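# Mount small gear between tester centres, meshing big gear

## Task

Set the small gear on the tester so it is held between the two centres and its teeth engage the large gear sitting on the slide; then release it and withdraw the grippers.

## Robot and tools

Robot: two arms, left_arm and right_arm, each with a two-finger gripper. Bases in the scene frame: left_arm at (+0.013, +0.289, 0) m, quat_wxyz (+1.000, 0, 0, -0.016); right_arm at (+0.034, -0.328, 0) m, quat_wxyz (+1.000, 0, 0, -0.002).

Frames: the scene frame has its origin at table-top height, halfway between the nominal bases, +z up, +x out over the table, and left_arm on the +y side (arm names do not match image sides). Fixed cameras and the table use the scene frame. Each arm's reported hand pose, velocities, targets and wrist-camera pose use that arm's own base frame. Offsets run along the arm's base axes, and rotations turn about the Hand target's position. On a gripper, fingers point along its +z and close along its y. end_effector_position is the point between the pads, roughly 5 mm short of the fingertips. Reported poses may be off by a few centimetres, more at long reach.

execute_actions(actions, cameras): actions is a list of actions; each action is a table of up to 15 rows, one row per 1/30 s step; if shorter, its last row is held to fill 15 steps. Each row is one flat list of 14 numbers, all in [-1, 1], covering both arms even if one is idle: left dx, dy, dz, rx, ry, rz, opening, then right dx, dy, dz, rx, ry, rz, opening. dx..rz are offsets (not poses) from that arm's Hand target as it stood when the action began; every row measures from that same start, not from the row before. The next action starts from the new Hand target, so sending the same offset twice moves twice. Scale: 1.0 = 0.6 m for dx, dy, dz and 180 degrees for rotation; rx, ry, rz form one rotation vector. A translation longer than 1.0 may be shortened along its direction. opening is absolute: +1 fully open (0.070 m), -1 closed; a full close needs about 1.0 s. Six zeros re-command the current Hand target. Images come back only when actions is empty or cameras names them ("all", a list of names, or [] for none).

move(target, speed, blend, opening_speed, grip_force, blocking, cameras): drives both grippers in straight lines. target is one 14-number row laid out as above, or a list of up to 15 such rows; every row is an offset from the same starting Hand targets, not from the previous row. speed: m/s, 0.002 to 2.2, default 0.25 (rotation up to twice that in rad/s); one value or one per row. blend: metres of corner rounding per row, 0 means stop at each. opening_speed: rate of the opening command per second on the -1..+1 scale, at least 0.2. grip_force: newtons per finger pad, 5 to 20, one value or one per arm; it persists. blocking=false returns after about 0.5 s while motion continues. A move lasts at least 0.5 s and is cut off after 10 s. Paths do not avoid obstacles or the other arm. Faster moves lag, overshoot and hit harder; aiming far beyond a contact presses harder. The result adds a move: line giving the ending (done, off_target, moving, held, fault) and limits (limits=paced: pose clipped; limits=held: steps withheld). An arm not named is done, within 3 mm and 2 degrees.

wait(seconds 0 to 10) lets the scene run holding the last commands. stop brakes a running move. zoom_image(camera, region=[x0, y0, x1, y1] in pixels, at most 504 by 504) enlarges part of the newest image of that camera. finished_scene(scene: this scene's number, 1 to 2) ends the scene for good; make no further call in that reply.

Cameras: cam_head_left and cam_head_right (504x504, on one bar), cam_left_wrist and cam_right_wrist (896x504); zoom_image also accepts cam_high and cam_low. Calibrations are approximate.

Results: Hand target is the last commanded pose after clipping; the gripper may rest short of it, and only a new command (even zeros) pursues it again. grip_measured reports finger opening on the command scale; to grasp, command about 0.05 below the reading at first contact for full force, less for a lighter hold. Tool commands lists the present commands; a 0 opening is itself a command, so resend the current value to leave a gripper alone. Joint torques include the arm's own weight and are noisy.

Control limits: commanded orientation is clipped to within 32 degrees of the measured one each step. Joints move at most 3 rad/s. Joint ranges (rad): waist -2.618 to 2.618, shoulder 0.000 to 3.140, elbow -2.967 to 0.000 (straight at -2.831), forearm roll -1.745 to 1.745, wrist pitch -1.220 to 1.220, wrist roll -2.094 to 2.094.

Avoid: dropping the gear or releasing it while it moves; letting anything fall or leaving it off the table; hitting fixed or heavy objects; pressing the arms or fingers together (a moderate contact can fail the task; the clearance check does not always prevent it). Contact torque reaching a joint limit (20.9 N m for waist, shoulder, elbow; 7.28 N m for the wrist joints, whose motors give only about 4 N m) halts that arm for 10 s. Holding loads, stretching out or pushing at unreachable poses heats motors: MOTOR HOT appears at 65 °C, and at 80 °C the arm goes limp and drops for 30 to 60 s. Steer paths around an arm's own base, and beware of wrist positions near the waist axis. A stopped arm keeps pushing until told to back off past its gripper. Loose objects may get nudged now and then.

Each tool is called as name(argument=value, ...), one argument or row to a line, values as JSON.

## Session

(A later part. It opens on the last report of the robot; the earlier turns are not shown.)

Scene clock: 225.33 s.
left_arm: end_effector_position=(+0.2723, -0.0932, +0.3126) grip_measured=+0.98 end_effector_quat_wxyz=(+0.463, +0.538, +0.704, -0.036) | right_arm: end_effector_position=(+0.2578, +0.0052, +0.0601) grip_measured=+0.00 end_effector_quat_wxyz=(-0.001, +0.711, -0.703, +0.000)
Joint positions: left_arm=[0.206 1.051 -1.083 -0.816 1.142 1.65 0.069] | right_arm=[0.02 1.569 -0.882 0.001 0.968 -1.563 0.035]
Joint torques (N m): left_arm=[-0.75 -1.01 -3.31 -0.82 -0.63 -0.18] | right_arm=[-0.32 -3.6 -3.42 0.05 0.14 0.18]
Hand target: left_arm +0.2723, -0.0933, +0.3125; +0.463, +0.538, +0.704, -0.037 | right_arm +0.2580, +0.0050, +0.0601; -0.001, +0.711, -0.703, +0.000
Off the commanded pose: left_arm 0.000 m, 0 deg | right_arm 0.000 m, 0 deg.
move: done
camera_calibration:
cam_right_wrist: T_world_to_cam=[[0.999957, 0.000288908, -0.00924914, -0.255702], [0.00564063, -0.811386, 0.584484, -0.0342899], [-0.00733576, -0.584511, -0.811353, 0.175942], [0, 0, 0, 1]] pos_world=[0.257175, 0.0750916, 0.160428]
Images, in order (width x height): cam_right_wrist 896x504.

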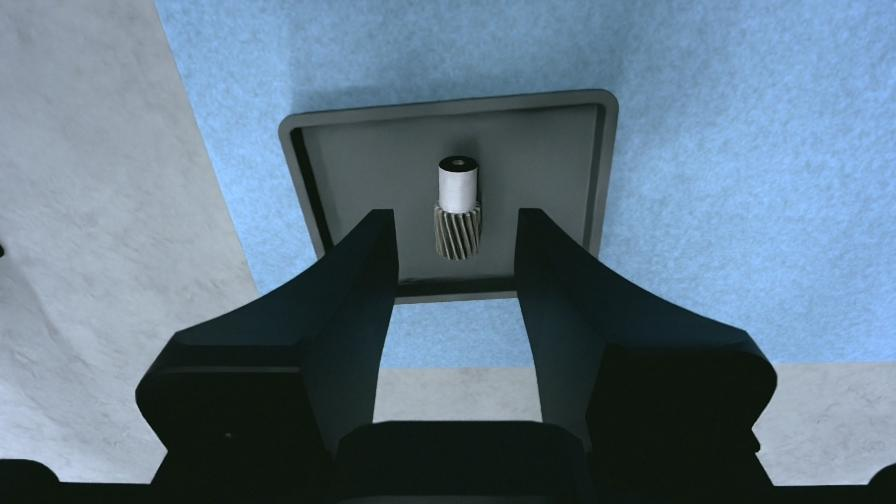

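move(
  target=[
    [0.3,-0.193,-0.03,-0.0288,0.1855,0.2267,1,0.002,-0.01,-0.0752,0,0,0,0],
    [0.3,-0.193,-0.03,-0.0288,0.1855,0.2267,1,0.002,-0.01,-0.0752,0,0,0,-0.72],
    [0.3,-0.193,-0.03,-0.0288,0.1855,0.2267,1,0.002,-0.01,0.1,0,0,0,-0.72],
  ],
  speed=0.3,
  cameras=["cam_right_wrist","cam_left_wrist"],
)

zoom_image(
  camera="cam_left_wrist",
  region=[250, 40, 650, 400],
)

Scene clock: 258.50 s.
left_arm: end_effector_position=(+0.4522, -0.2088, +0.2937) grip_measured=+0.98 end_effector_quat_wxyz=(+0.312, +0.205, +0.925, -0.069) | right_arm: end_effector_position=(+0.2595, -0.0009, +0.1202) grip_measured=-0.50 end_effector_quat_wxyz=(-0.003, +0.711, -0.703, +0.003)
Joint positions: left_arm=[-0.432 1.91 -2.117 -0.002 1.215 0.004 0.069] | right_arm=[-0.004 1.486 -1.048 0.001 1.211 -1.586 0.018]
Joint torques (N m): left_arm=[0.45 -6.84 -3.11 -0.29 -0.41 0.19] | right_arm=[-0.16 -3.45 -3.16 0.14 -0.06 0.18]
Hand target: left_arm +0.4523, -0.2091, +0.2945; +0.252, +0.209, +0.943, -0.056 | right_arm +0.2592, -0.0010, +0.1201; -0.001, +0.711, -0.703, +0.000
Off the commanded pose: left_arm 0.001 m, 7 deg | right_arm 0.000 m, 0 deg.
joint sent to its limit (left arm) — joint 5 (wrist pitch), upper limit. The joint targets are off in orientation, not in position.
joint sent to its limit (right arm) — joint 5 (wrist pitch), upper limit. The joint targets still meet the commanded pose.
move: off_target (left_arm)
camera_calibration:
cam_left_wrist: T_world_to_cam=[[-0.453718, -0.891023, 0.014756, 0.0124493], [-0.890791, 0.453008, -0.0357223, 0.505635], [0.0251448, -0.0293524, -0.999253, 0.402173], [0, 0, 0, 1]] pos_world=[0.445951, -0.206159, 0.419751]
cam_right_wrist: T_world_to_cam=[[0.999997, -0.000449609, -0.00234591, -0.257626], [0.00100615, -0.811455, 0.584415, -0.0731591], [-0.00216635, -0.584415, -0.811452, 0.21983], [0, 0, 0, 1]] pos_world=[0.258175, 0.068991, 0.220533]
Images, in order (width x height): cam_left_wrist 896x504, cam_right_wrist 896x504.

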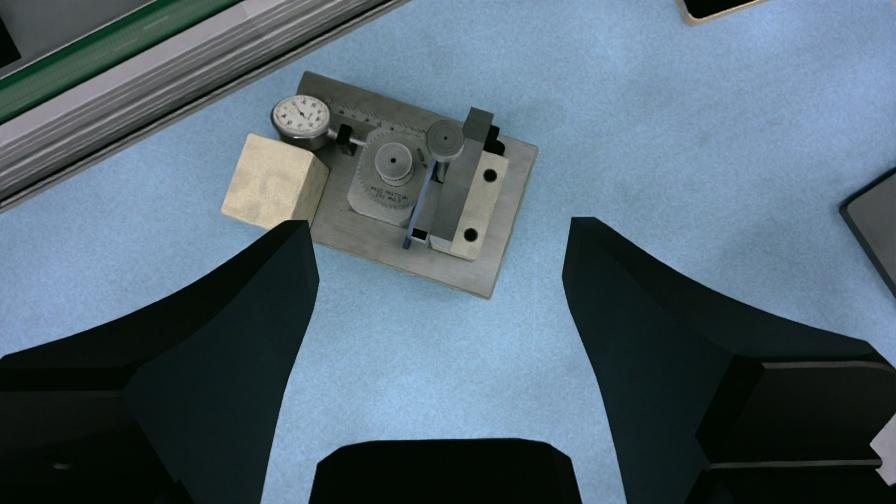

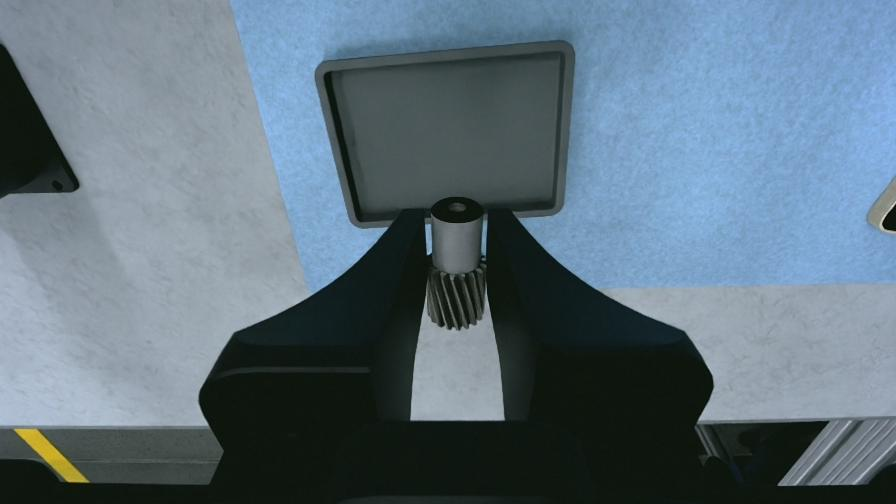

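Scaled by 1.260 from the camera's 896x504 image, which has a finer 1280x720 frame.

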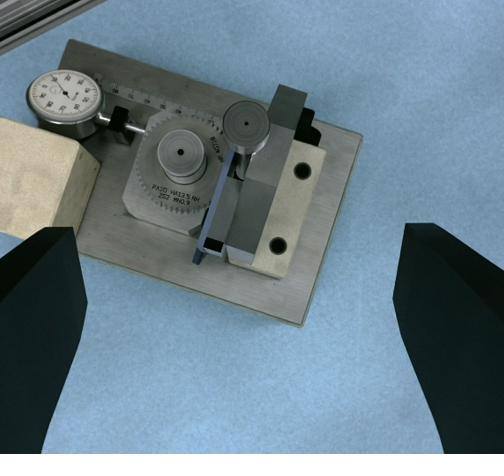

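move(
  target=[
    [0,0,0,0,0,0,1,0,0,-0.1752,0,0,0,-0.72],
    [0,0,0,0,0,0,1,0,0,-0.1752,0,0,0,-0.3],
    [0,0,0,0,0,0,1,0,0.011,-0.1752,0,0,0,-0.3],
    [0,0,0,0,0,0,1,0,0.011,-0.1752,0,0,0,-0.75],
    [0,0,0,0,0,0,1,0,0.011,0,0,0,0,-0.75],
  ],
  speed=0.3,
  cameras=["cam_right_wrist"],
)

zoom_image(
  camera="cam_right_wrist",
  region=[370, 160, 550, 340],
)

Scene clock: 273.37 s.
left_arm: end_effector_position=(+0.4523, -0.2089, +0.2940) grip_measured=+0.98 end_effector_quat_wxyz=(+0.312, +0.205, +0.925, -0.069) | right_arm: end_effector_position=(+0.2594, +0.0058, +0.1202) grip_measured=-0.60 end_effector_quat_wxyz=(-0.003, +0.711, -0.703, +0.003)
Joint positions: left_arm=[-0.432 1.91 -2.118 -0.002 1.215 0.004 0.069] | right_arm=[0.021 1.486 -1.048 0.001 1.211 -1.56 0.014]
Joint torques (N m): left_arm=[0.41 -6.17 -3.26 -0.28 0.14 0.19] | right_arm=[-0.03 -3.47 -2.95 0.05 -0.07 0.18]
Hand target: left_arm +0.4523, -0.2091, +0.2945; +0.252, +0.209, +0.943, -0.056 | right_arm +0.2592, +0.0056, +0.1201; -0.001, +0.711, -0.703, +0.000
Off the commanded pose: left_arm 0.001 m, 7 deg | right_arm 0.000 m, 0 deg.
joint sent to its limit (left arm) — joint 5 (wrist pitch), upper limit. The joint targets are off in orientation, not in position.
joint sent to its limit (right arm) — joint 5 (wrist pitch), upper limit. The joint targets still meet the commanded pose.
move: off_target (left_arm)
camera_calibration:
cam_right_wrist: T_world_to_cam=[[0.999996, -0.000541344, -0.00264843, -0.257549], [0.00110817, -0.811536, 0.584301, -0.0677985], [-0.00246561, -0.584302, -0.811533, 0.223774], [0, 0, 0, 1]] pos_world=[0.258175, 0.075591, 0.220532]
Images, in order (width x height): cam_right_wrist 896x504.

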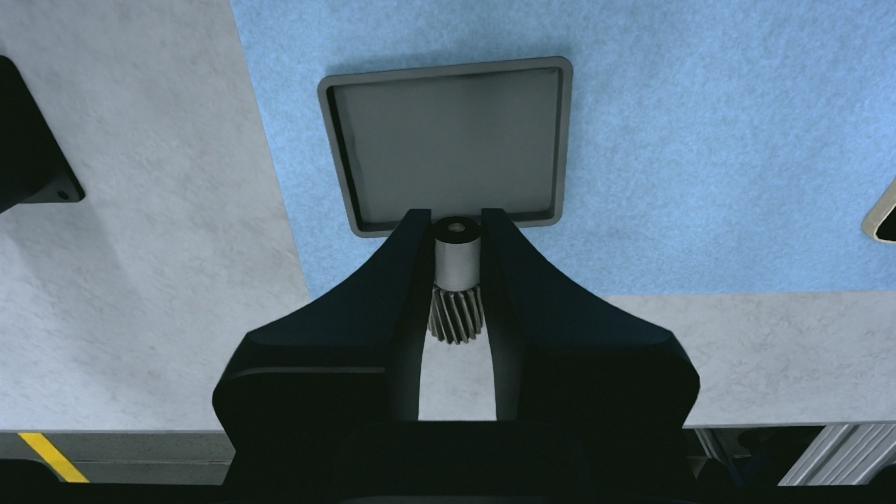

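Scaled by 2.800 from the camera's 896x504 image, which has a finer 1280x720 frame.

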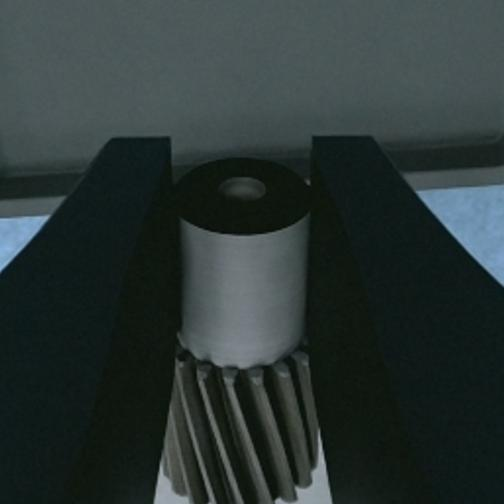

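move(
  target=[0.073,-0.0365,-0.0825,0,0,0,0.2,0,0,0,0,0,0,-0.75],
  speed=0.2,
  cameras=["cam_left_wrist"],
)

zoom_image(
  camera="cam_left_wrist",
  region=[300, 130, 600, 380],
)

Scene clock: 286.80 s.
left_arm: end_effector_position=(+0.4960, -0.2309, +0.2445) grip_measured=+0.20 end_effector_quat_wxyz=(+0.294, +0.206, +0.931, -0.065) | right_arm: end_effector_position=(+0.2592, +0.0058, +0.1200) grip_measured=-0.60 end_effector_quat_wxyz=(-0.003, +0.711, -0.703, +0.002)
Joint positions: left_arm=[-0.436 2.132 -2.3 0 1.215 0.001 0.042] | right_arm=[0.021 1.486 -1.047 0.001 1.211 -1.56 0.014]
Joint torques (N m): left_arm=[-0.67 -8.3 -2.77 -0.07 0.09 -0.16] | right_arm=[-0.44 -3.41 -3.07 0.05 0.16 0.18]
Hand target: left_arm +0.4961, -0.2310, +0.2450; +0.252, +0.209, +0.943, -0.056 | right_arm +0.2592, +0.0056, +0.1201; -0.001, +0.711, -0.703, +0.000
Off the commanded pose: left_arm 0.001 m, 5 deg | right_arm 0.000 m, 0 deg.
joint sent to its limit (left arm) — joint 5 (wrist pitch), upper limit. The joint targets are off in orientation, not in position.
joint sent to its limit (right arm) — joint 5 (wrist pitch), upper limit. The joint targets still meet the commanded pose.
move: off_target (left_arm)
camera_calibration:
cam_left_wrist: T_world_to_cam=[[-0.454045, -0.890832, 0.0161756, 0.013253], [-0.89092, 0.454149, 0.00327919, 0.543709], [-0.0102673, -0.0129222, -0.999864, 0.372766], [0, 0, 0, 1]] pos_world=[0.494246, -0.230302, 0.370718]
Images, in order (width x height): cam_left_wrist 896x504.

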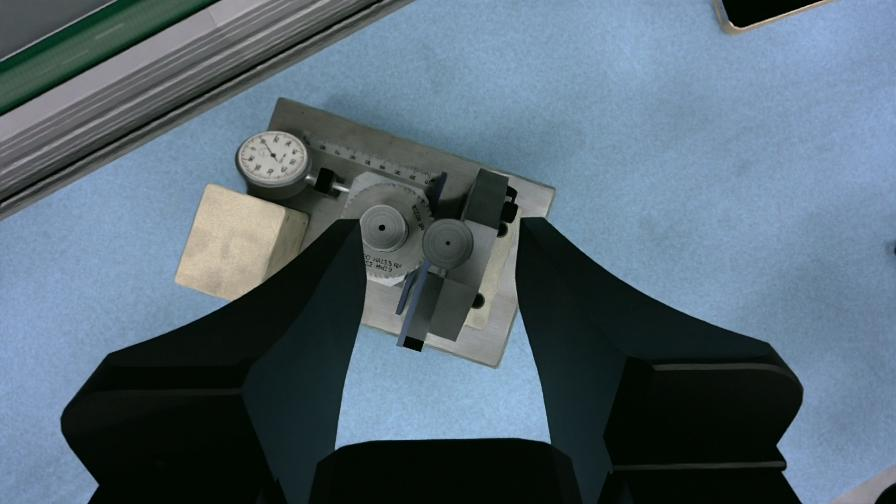

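Scaled by 1.680 from the camera's 896x504 image, which has a finer 1280x720 frame.

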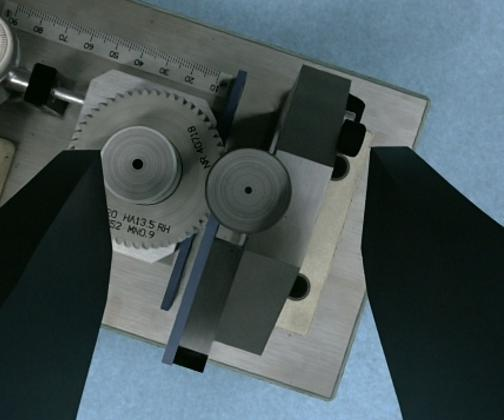

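move(
  target=[-0.002,-0.004,-0.053,0,0,0,0.2,0,0,0,0,0,0,-0.75],
  speed=0.15,
  cameras=["cam_left_wrist","cam_head_right"],
)

zoom_image(
  camera="cam_left_wrist",
  region=[300, 130, 600, 380],
)

zoom_image(
  camera="cam_head_right",
  region=[220, 70, 310, 160],
)

Scene clock: 298.00 s.
left_arm: end_effector_position=(+0.4948, -0.2333, +0.2122) grip_measured=+0.20 end_effector_quat_wxyz=(+0.260, +0.209, +0.941, -0.058) | right_arm: end_effector_position=(+0.2592, +0.0058, +0.1200) grip_measured=-0.60 end_effector_quat_wxyz=(-0.003, +0.711, -0.703, +0.002)
Joint positions: left_arm=[-0.442 2.167 -2.264 0.002 1.215 -0.005 0.042] | right_arm=[0.021 1.486 -1.047 0.001 1.211 -1.56 0.014]
Joint torques (N m): left_arm=[-0.56 -8.67 -3.03 -0.08 0.01 -0.13] | right_arm=[-0.44 -3.41 -3.06 0.05 0.16 0.18]
Hand target: left_arm +0.4949, -0.2334, +0.2132; +0.252, +0.209, +0.943, -0.056 | right_arm +0.2592, +0.0056, +0.1201; -0.001, +0.711, -0.703, +0.000
Off the commanded pose: left_arm 0.001 m, 1 deg | right_arm 0.000 m, 0 deg.
joint sent to its limit (left arm) — joint 5 (wrist pitch), upper limit. The joint targets still meet the commanded pose.
joint sent to its limit (right arm) — joint 5 (wrist pitch), upper limit. The joint targets still meet the commanded pose.
move: done
camera_calibration:
cam_left_wrist: T_world_to_cam=[[-0.453192, -0.891209, 0.0190675, 0.00989868], [-0.888276, 0.453287, 0.0741465, 0.527246], [-0.074723, 0.0166654, -0.997065, 0.378723], [0, 0, 0, 1]] pos_world=[0.501125, -0.236483, 0.33833]
Images, in order (width x height): cam_head_right 504x504, cam_left_wrist 896x504.

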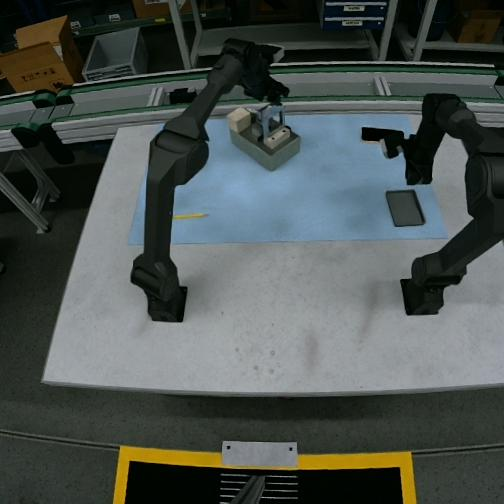

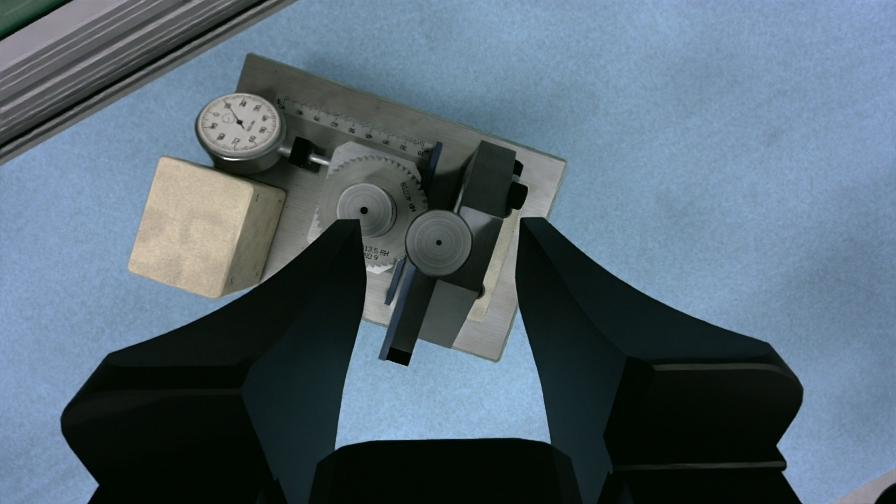

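Scaled by 1.680 from the camera's 896x504 image, which has a finer 1280x720 frame.

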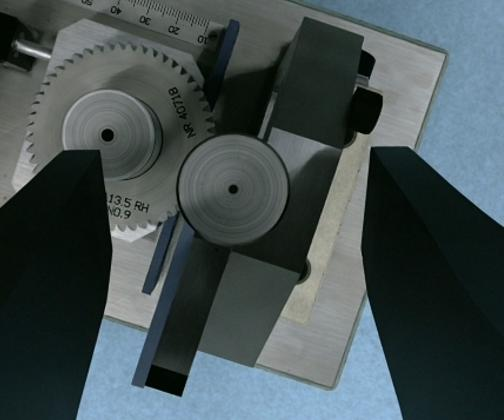

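Scaled by 5.600 from the camera's 504x504 image, which has a finer 720x720 frame.

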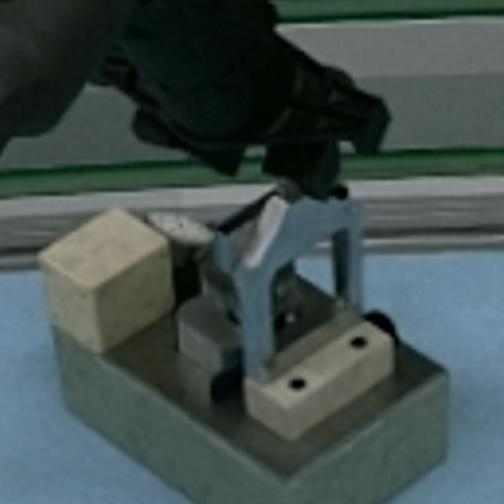

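move(
  target=[
    [0.003,-0.001,0.025,0,0,0,0.2,0,0,0,0,0,0,-0.75],
    [0.003,-0.001,0.025,0,0,0,-0.85,0,0,0,0,0,0,-0.75],
  ],
  speed=0.15,
  opening_speed=1.2,
  cameras=["cam_left_wrist"],
)

zoom_image(
  camera="cam_left_wrist",
  region=[300, 130, 600, 380],
)

Scene clock: 307.63 s.
left_arm: end_effector_position=(+0.4964, -0.2341, +0.2282) grip_measured=-0.60 end_effector_quat_wxyz=(+0.278, +0.208, +0.936, -0.062) | right_arm: end_effector_position=(+0.2592, +0.0058, +0.1200) grip_measured=-0.60 end_effector_quat_wxyz=(-0.003, +0.711, -0.703, +0.002)
Joint positions: left_arm=[-0.442 2.155 -2.29 0.002 1.215 -0.005 0.014] | right_arm=[0.021 1.486 -1.047 0.001 1.211 -1.56 0.014]
Joint torques (N m): left_arm=[-0.47 -7.19 -2.38 -0.23 -0.04 0.15] | right_arm=[-0.44 -3.41 -3.06 0.05 0.16 0.18]
Hand target: left_arm +0.4967, -0.2340, +0.2282; +0.252, +0.209, +0.943, -0.056 | right_arm +0.2592, +0.0056, +0.1201; -0.001, +0.711, -0.703, +0.000
Off the commanded pose: left_arm 0.000 m, 3 deg | right_arm 0.000 m, 0 deg.
joint sent to its limit (left arm) — joint 5 (wrist pitch), upper limit. The joint targets are off in orientation, not in position.
joint sent to its limit (right arm) — joint 5 (wrist pitch), upper limit. The joint targets still meet the commanded pose.
move: off_target (left_arm); target 2's new opening was sent with left_arm's hand 0.000 m and 3 deg from that target
camera_calibration:
cam_left_wrist: T_world_to_cam=[[-0.453772, -0.890935, 0.0180357, 0.0102004], [-0.890199, 0.45413, 0.0362192, 0.537694], [-0.0404595, 0.000379973, -0.999181, 0.374337], [0, 0, 0, 1]] pos_world=[0.498429, -0.235238, 0.354372]
Images, in order (width x height): cam_left_wrist 896x504.

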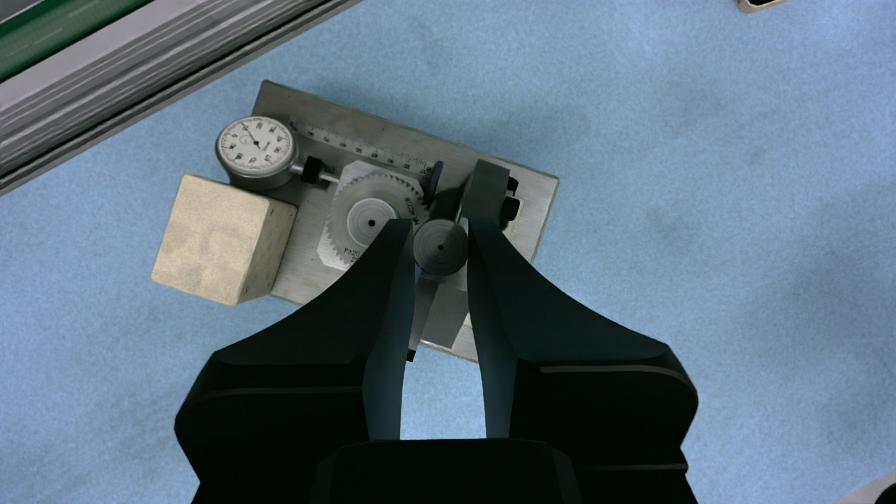

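Scaled by 1.680 from the camera's 896x504 image, which has a finer 1280x720 frame.

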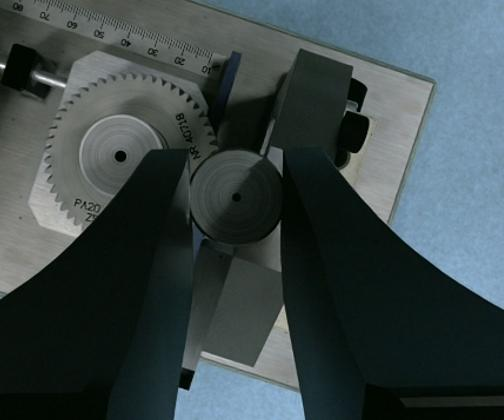

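move(
  target=[0,0,0.036,0,0,0,-0.85,0,0,0,0,0,0,-0.75],
  speed=0.05,
  cameras=["cam_left_wrist","cam_head_right"],
)

zoom_image(
  camera="cam_left_wrist",
  region=[300, 130, 600, 380],
)

zoom_image(
  camera="cam_head_right",
  region=[220, 70, 310, 160],
)

Scene clock: 312.77 s.
left_arm: end_effector_position=(+0.4964, -0.2341, +0.2480) grip_measured=-0.60 end_effector_quat_wxyz=(+0.299, +0.206, +0.929, -0.067) | right_arm: end_effector_position=(+0.2592, +0.0058, +0.1200) grip_measured=-0.60 end_effector_quat_wxyz=(-0.003, +0.711, -0.703, +0.002)
Joint positions: left_arm=[-0.442 2.134 -2.313 0.002 1.215 -0.005 0.014] | right_arm=[0.021 1.486 -1.047 0.001 1.211 -1.56 0.014]
Joint torques (N m): left_arm=[-1.61 -11.75 -5.93 -0.86 -0.07 0] | right_arm=[-0.43 -3.41 -3.06 0.05 0.16 0.18]
Hand target: left_arm +0.4967, -0.2340, +0.2498; +0.252, +0.209, +0.943, -0.056 | right_arm +0.2592, +0.0056, +0.1201; -0.001, +0.711, -0.703, +0.000
Off the commanded pose: left_arm 0.002 m, 6 deg | right_arm 0.000 m, 0 deg.
joint sent to its limit (left arm) — joint 5 (wrist pitch), upper limit. The joint targets are off in orientation, not in position.
joint sent to its limit (right arm) — joint 5 (wrist pitch), upper limit. The joint targets still meet the commanded pose.
move: off_target (left_arm)
camera_calibration:
cam_left_wrist: T_world_to_cam=[[-0.454532, -0.890575, 0.0166156, 0.010744], [-0.89073, 0.454467, -0.00773743, 0.548193], [-0.000660458, -0.0183169, -0.999832, 0.370199], [0, 0, 0, 1]] pos_world=[0.49342, -0.232786, 0.3742]
Images, in order (width x height): cam_head_right 504x504, cam_left_wrist 896x504.

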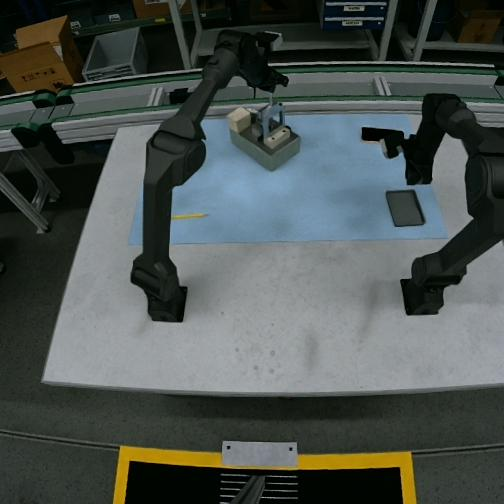

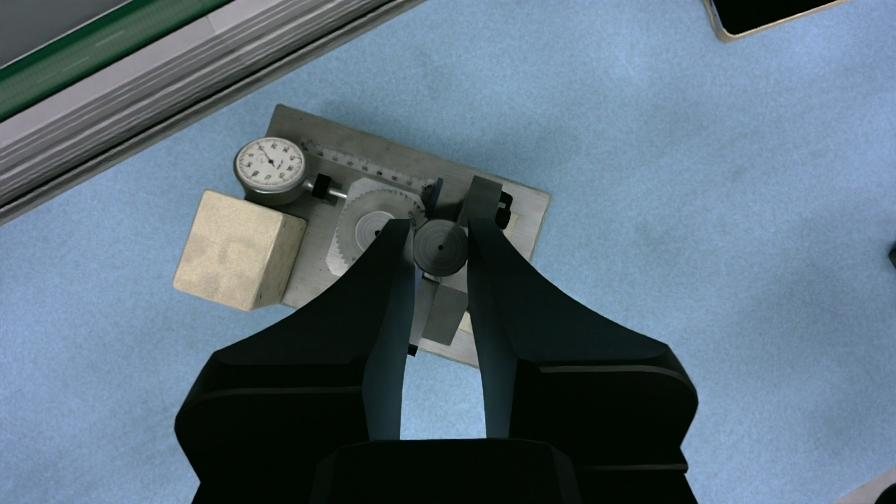

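Scaled by 1.680 from the camera's 896x504 image, which has a finer 1280x720 frame.

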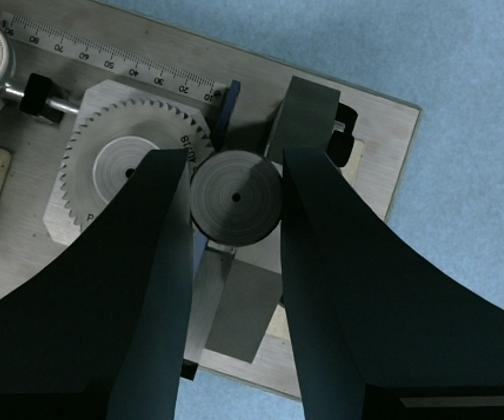

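Scaled by 5.600 from the camera's 504x504 image, which has a finer 720x720 frame.

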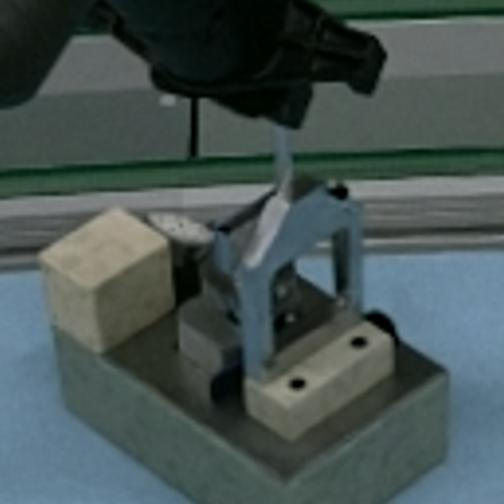

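move(
  target=[
    [0,0,0,0,0,0,-0.85,0.068,0.307,0.067,0,0,-0.252,-0.75],
    [0,0,0,0,0,0,-0.85,0.223,0.452,0.058,0.4727,-0.195,-0.2002,-0.75],
  ],
  speed=0.4,
  blend=[0.05,0],
  cameras=["cam_right_wrist"],
)

zoom_image(
  camera="cam_right_wrist",
  region=[350, 0, 590, 300],
)

Scene clock: 327.47 s.
left_arm: end_effector_position=(+0.4964, -0.2341, +0.2491) grip_measured=-0.60 end_effector_quat_wxyz=(+0.300, +0.206, +0.929, -0.067) | right_arm: end_effector_position=(+0.3933, +0.2766, +0.1550) grip_measured=-0.60 end_effector_quat_wxyz=(+0.655, -0.267, +0.654, +0.267)
Joint positions: left_arm=[-0.442 2.134 -2.315 0.002 1.215 -0.005 0.014] | right_arm=[0.477 1.94 -0.721 -0.326 -1.154 0.137 0.014]
Joint torques (N m): left_arm=[-1.62 -11.76 -5.95 -0.67 0.13 0.18] | right_arm=[0.81 -5.95 -2.83 0.29 -1.23 0.12]
Hand target: left_arm +0.4967, -0.2340, +0.2498; +0.252, +0.209, +0.943, -0.056 | right_arm +0.3930, +0.2768, +0.1549; +0.655, -0.267, +0.654, +0.268
Off the commanded pose: left_arm 0.001 m, 6 deg | right_arm 0.000 m, 0 deg.
joint sent to its limit (left arm) — joint 5 (wrist pitch), upper limit. The joint targets are off in orientation, not in position.
move: off_target (left_arm)
camera_calibration:
cam_right_wrist: T_world_to_cam=[[0.707485, -0.706641, -0.0111733, -0.0795555], [-0.419063, -0.406728, -0.811762, 0.401255], [0.56908, 0.578991, -0.583881, -0.171184], [0, 0, 0, 1]] pos_world=[0.321853, 0.206099, 0.224884]
Images, in order (width x height): cam_right_wrist 896x504.

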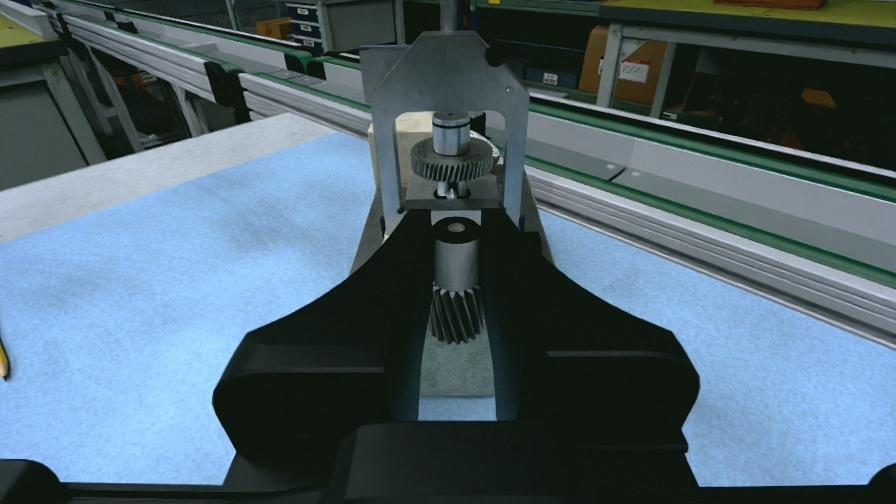

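Scaled by 1.680 from the camera's 896x504 image, which has a finer 1280x720 frame.

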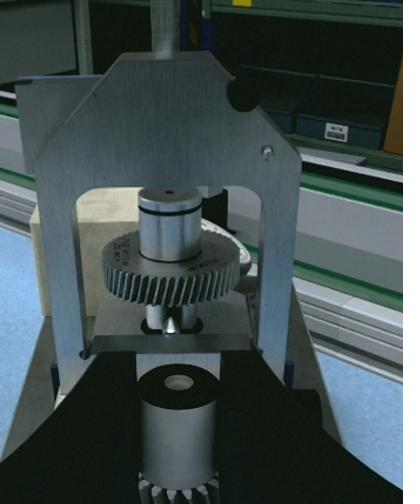

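move(
  target=[0,0,0.01,0,0,0,-0.85,0.0865,0.0905,-0.0075,0,0,0,-0.75],
  speed=0.12,
  cameras=["cam_right_wrist","cam_head_right","cam_left_wrist"],
)

zoom_image(
  camera="cam_right_wrist",
  region=[310, 0, 610, 340],
)

zoom_image(
  camera="cam_left_wrist",
  region=[300, 100, 700, 450],
)

zoom_image(
  camera="cam_head_right",
  region=[220, 70, 310, 160],
)

Scene clock: 365.07 s.
left_arm: end_effector_position=(+0.4966, -0.2342, +0.2510) grip_measured=-0.60 end_effector_quat_wxyz=(+0.302, +0.206, +0.928, -0.067) | right_arm: end_effector_position=(+0.4451, +0.3312, +0.1502) grip_measured=-0.60 end_effector_quat_wxyz=(+0.655, -0.268, +0.654, +0.267)
Joint positions: left_arm=[-0.442 2.133 -2.319 0.002 1.215 -0.005 0.014] | right_arm=[0.55 2.109 -1.045 -0.27 -0.994 0.149 0.014]
Joint torques (N m): left_arm=[-1.61 -17.35 -10.37 -0.62 0.1 0.2] | right_arm=[0.29 -7.1 -3 0.23 -1.59 0.14]
Hand target: left_arm +0.4967, -0.2340, +0.2558; +0.252, +0.209, +0.943, -0.056 | right_arm +0.4449, +0.3311, +0.1504; +0.655, -0.267, +0.654, +0.268
Off the commanded pose: left_arm 0.005 m, 6 deg | right_arm 0.000 m, 0 deg.
joint sent to its limit (left arm) — joint 5 (wrist pitch), upper limit. The joint targets are off in orientation, not in position.
move: off_target (left_arm)
camera_calibration:
cam_left_wrist: T_world_to_cam=[[-0.454557, -0.890566, 0.0164241, 0.0106858], [-0.890698, 0.454349, -0.0149379, 0.550245], [0.0058409, -0.0214191, -0.999754, 0.369235], [0, 0, 0, 1]] pos_world=[0.492803, -0.232578, 0.377188]
cam_right_wrist: T_world_to_cam=[[0.708081, -0.706048, -0.010827, -0.0781269], [-0.419239, -0.408009, -0.811029, 0.441676], [0.568208, 0.578813, -0.584906, -0.234537], [0, 0, 0, 1]] pos_world=[0.373754, 0.2608, 0.220184]
Images, in order (width x height): cam_head_right 504x504, cam_left_wrist 896x504, cam_right_wrist 896x504.

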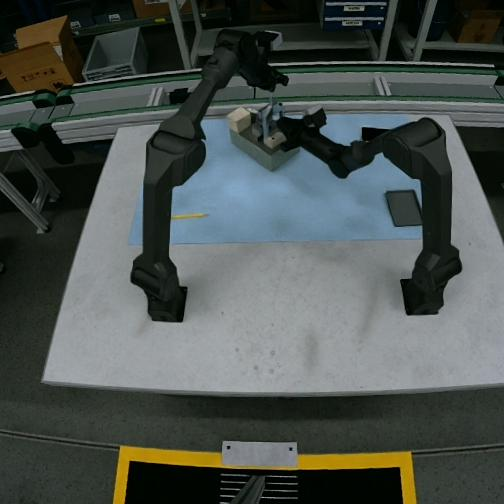

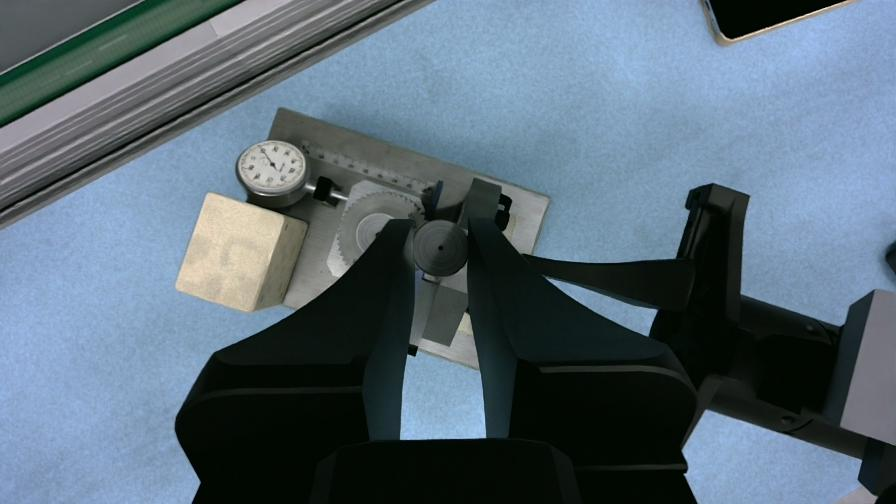

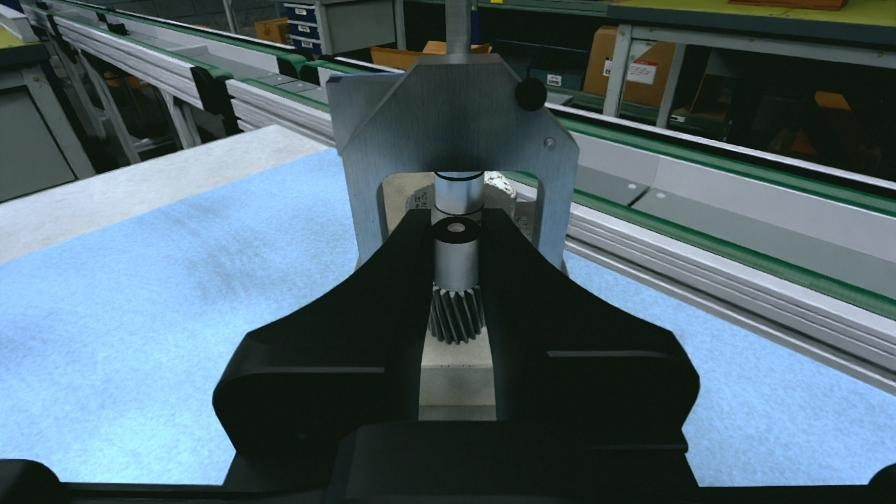

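Scaled by 1.482 from the camera's 896x504 image, which has a finer 1280x720 frame.

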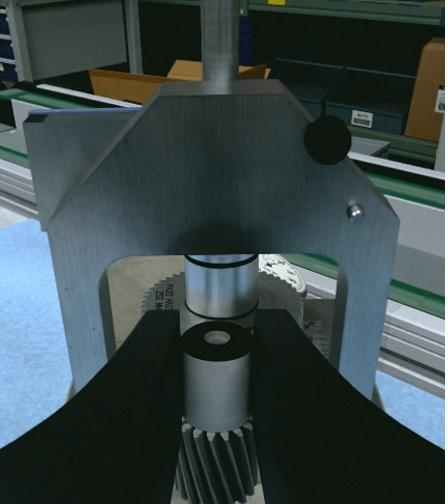

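Scaled by 1.260 from the camera's 896x504 image, which has a finer 1280x720 frame.

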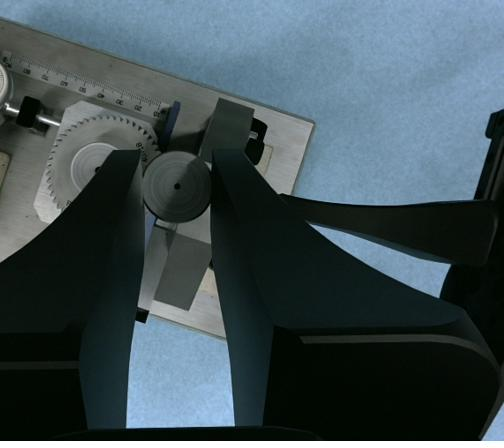

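Scaled by 5.600 from the camera's 504x504 image, which has a finer 720x720 frame.

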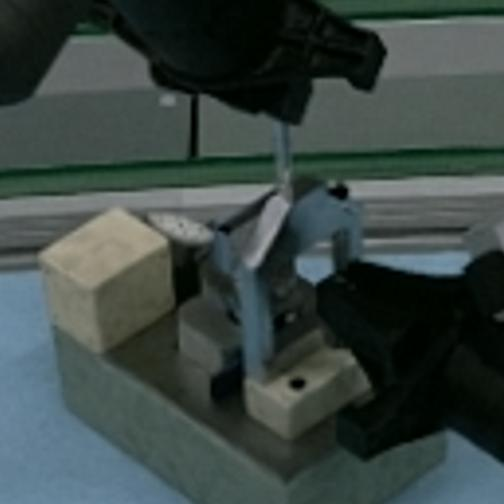

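move(
  target=[0,0,-0.0075,0,0,0,-0.85,0.0302,0.0288,0.005,0,0,0,-0.75],
  speed=0.06,
  cameras=["cam_right_wrist","cam_left_wrist"],
)

zoom_image(
  camera="cam_right_wrist",
  region=[310, 100, 610, 380],
)

zoom_image(
  camera="cam_left_wrist",
  region=[300, 100, 700, 450],
)

Scene clock: 384.77 s.
left_arm: end_effector_position=(+0.4985, -0.2313, +0.2530) grip_measured=-0.60 end_effector_quat_wxyz=(+0.306, +0.204, +0.928, -0.065) | right_arm: end_effector_position=(+0.4622, +0.3481, +0.1550) grip_measured=-0.60 end_effector_quat_wxyz=(+0.656, -0.267, +0.653, +0.268)
Joint positions: left_arm=[-0.438 2.131 -2.321 0.008 1.212 -0.005 0.014] | right_arm=[0.565 2.153 -1.162 -0.266 -0.927 0.163 0.014]
Joint torques (N m): left_arm=[-8.32 -15.47 -4.2 -4.59 1.4 0.17] | right_arm=[2.58 0.36 -11.86 1.2 3.31 0.29]
Hand target: left_arm +0.4967, -0.2340, +0.2513; +0.252, +0.209, +0.943, -0.056 | right_arm +0.4630, +0.3484, +0.1534; +0.655, -0.267, +0.654, +0.268
Off the commanded pose: left_arm 0.004 m, 7 deg | right_arm 0.002 m, 0 deg.
joint sent to its limit (left arm) — joint 5 (wrist pitch), upper limit. The joint targets are off in orientation, not in position.
move: off_target (left_arm)
camera_calibration:
cam_left_wrist: T_world_to_cam=[[-0.449709, -0.893113, 0.0105272, 0.0125642], [-0.893059, 0.44943, -0.0214113, 0.552279], [0.0143915, -0.0190303, -0.999715, 0.367586], [0, 0, 0, 1]] pos_world=[0.493578, -0.229994, 0.379174]
cam_right_wrist: T_world_to_cam=[[0.708888, -0.705244, -0.0103778, -0.0789657], [-0.415934, -0.406109, -0.81368, 0.457799], [0.569629, 0.581124, -0.581221, -0.253257], [0, 0, 0, 1]] pos_world=[0.390654, 0.2774, 0.224484]
Images, in order (width x height): cam_left_wrist 896x504, cam_right_wrist 896x504.

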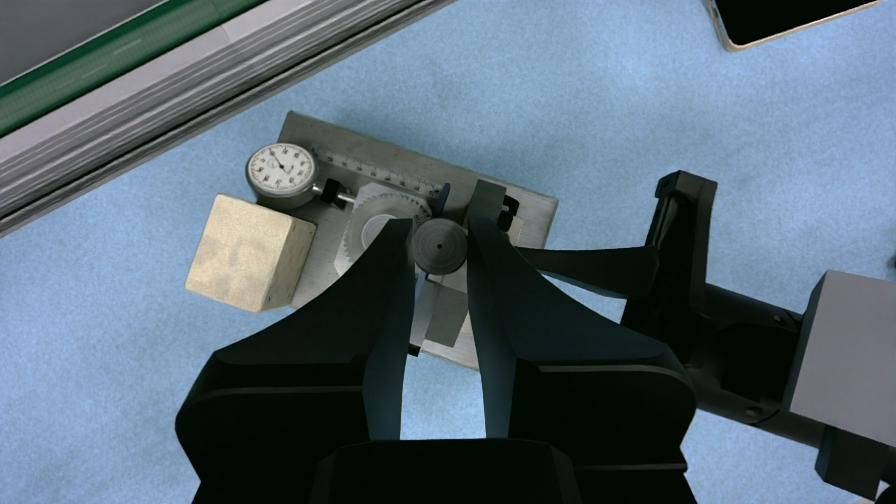

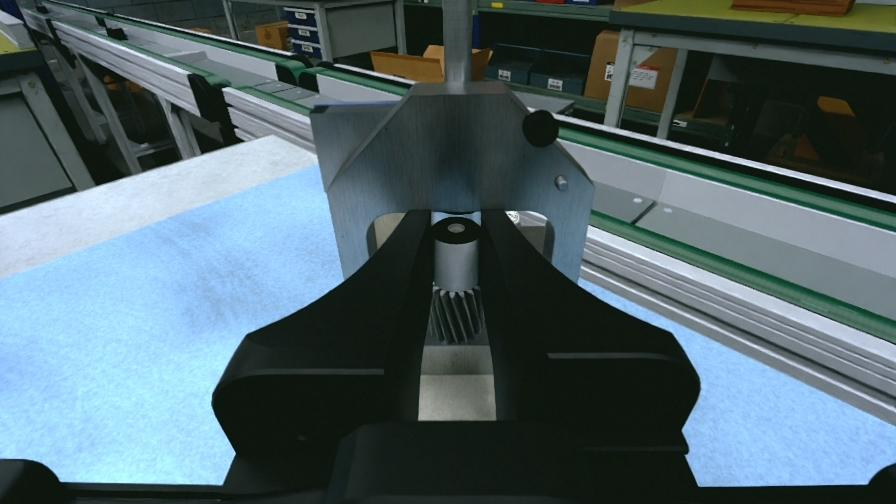

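Scaled by 1.680 from the camera's 896x504 image, which has a finer 1280x720 frame.

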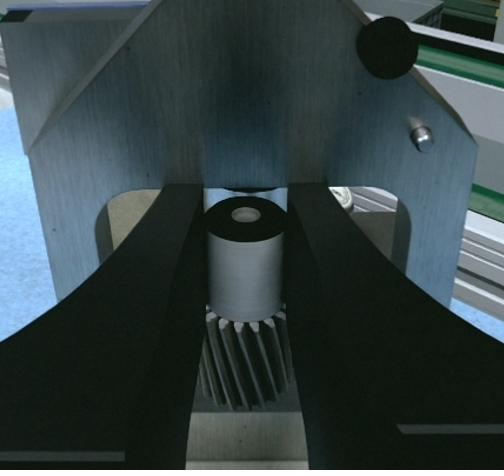

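Scaled by 1.260 from the camera's 896x504 image, which has a finer 1280x720 frame.

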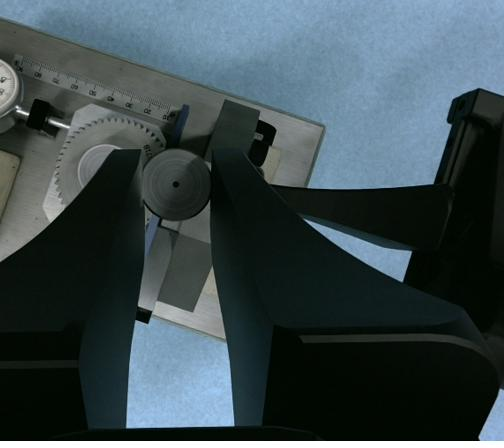

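move(
  target=[0,0,0,0,0,0,-0.85,-0.008,-0.008,0.005,0,0,0,-0.75],
  speed=0.06,
  cameras=["all"],
)

zoom_image(
  camera="cam_head_left",
  region=[220, 80, 310, 170],
)

zoom_image(
  camera="cam_head_right",
  region=[230, 80, 320, 170],
)

zoom_image(
  camera="cam_right_wrist",
  region=[310, 100, 610, 400],
)

Scene clock: 415.37 s.
left_arm: end_effector_position=(+0.4959, -0.2345, +0.2506) grip_measured=-0.60 end_effector_quat_wxyz=(+0.301, +0.206, +0.929, -0.068) | right_arm: end_effector_position=(+0.4585, +0.3436, +0.1566) grip_measured=-0.60 end_effector_quat_wxyz=(+0.655, -0.267, +0.654, +0.267)
Joint positions: left_arm=[-0.442 2.131 -2.315 0.002 1.215 -0.005 0.014] | right_arm=[0.561 2.134 -1.135 -0.268 -0.93 0.163 0.014]
Joint torques (N m): left_arm=[-4.64 -11.96 -7.06 -2.52 1.67 0.11] | right_arm=[0.35 -7.27 -3.03 0.1 -1.57 0.05]
Hand target: left_arm +0.4965, -0.2339, +0.2510; +0.302, +0.206, +0.928, -0.067 (not the last commanded pose) | right_arm +0.4582, +0.3436, +0.1564; +0.655, -0.267, +0.654, +0.268
Off the commanded pose: left_arm 0.001 m, 6 deg | right_arm 0.000 m, 0 deg.
joint read past its limit (left arm) — joint 5 (wrist pitch), upper limit.
move: off_target (left_arm)
camera_calibration:
cam_left_wrist: T_world_to_cam=[[-0.455381, -0.890134, 0.0170333, 0.0104778], [-0.890288, 0.455211, -0.013037, 0.549217], [0.00385089, -0.0211014, -0.99977, 0.369895], [0, 0, 0, 1]] pos_world=[0.492308, -0.232877, 0.376791]
cam_right_wrist: T_world_to_cam=[[0.707438, -0.706678, -0.0117407, -0.0781637], [-0.419648, -0.406617, -0.811516, 0.457268], [0.568707, 0.579024, -0.584212, -0.245936], [0, 0, 0, 1]] pos_world=[0.387053, 0.273099, 0.226483]

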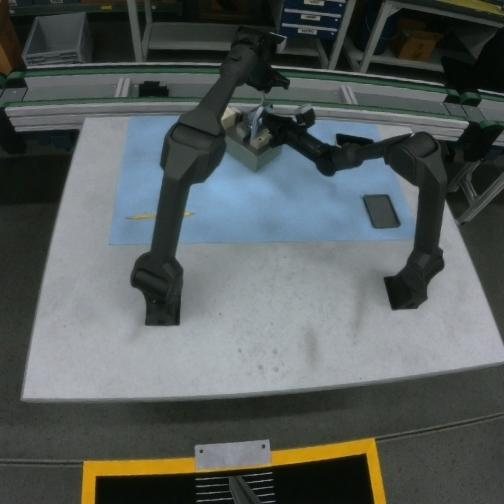

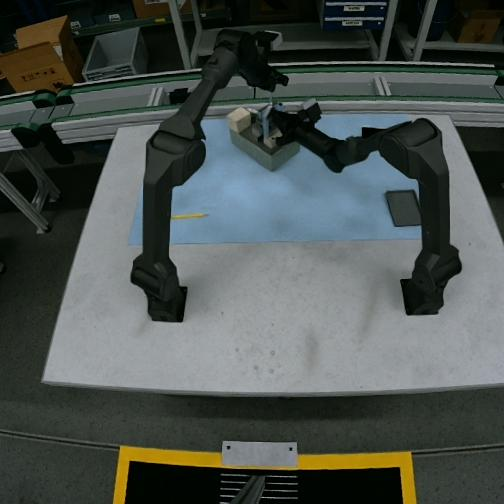

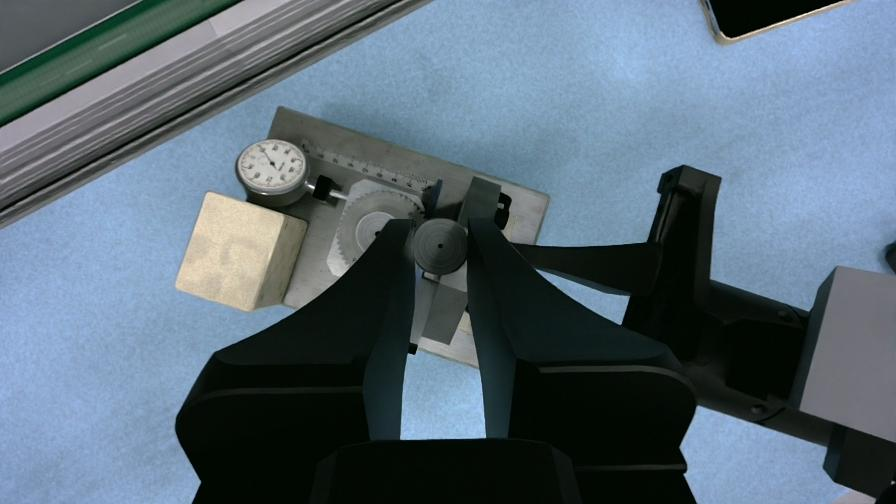

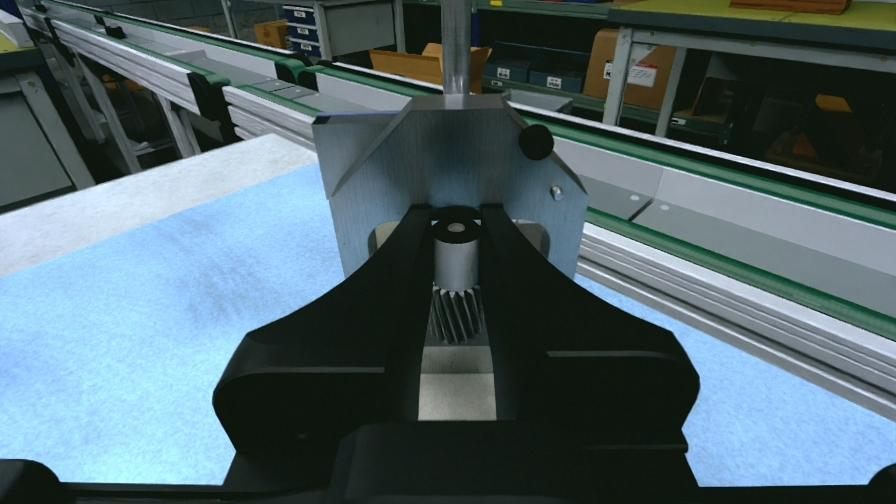

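Scaled by 5.600 from the camera's 504x504 image, which has a finer 720x720 frame.

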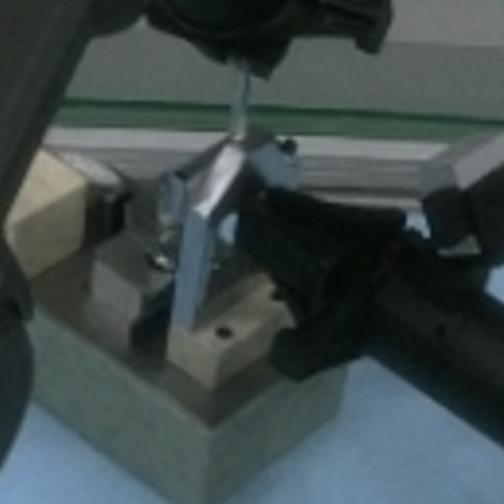

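Scaled by 5.600 from the camera's 504x504 image, which has a finer 720x720 frame.

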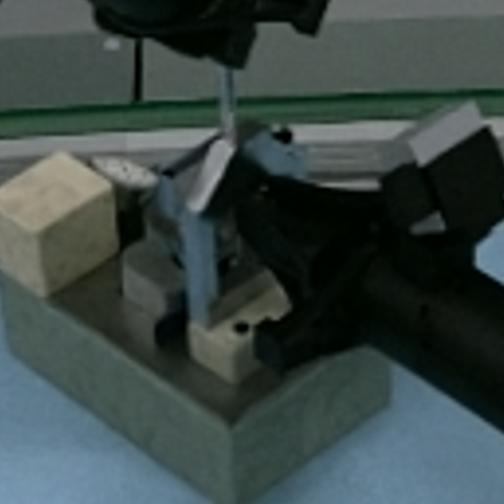

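Scaled by 1.680 from the camera's 896x504 image, which has a finer 1280x720 frame.

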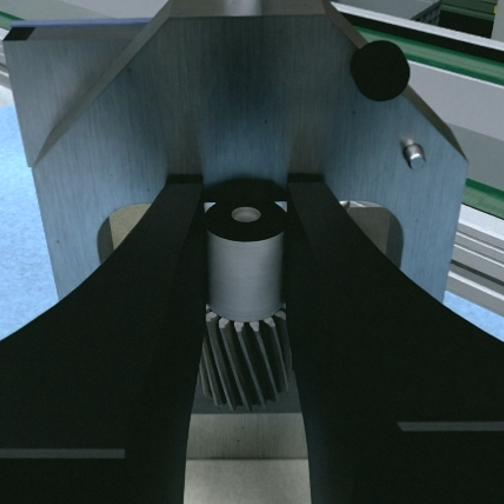

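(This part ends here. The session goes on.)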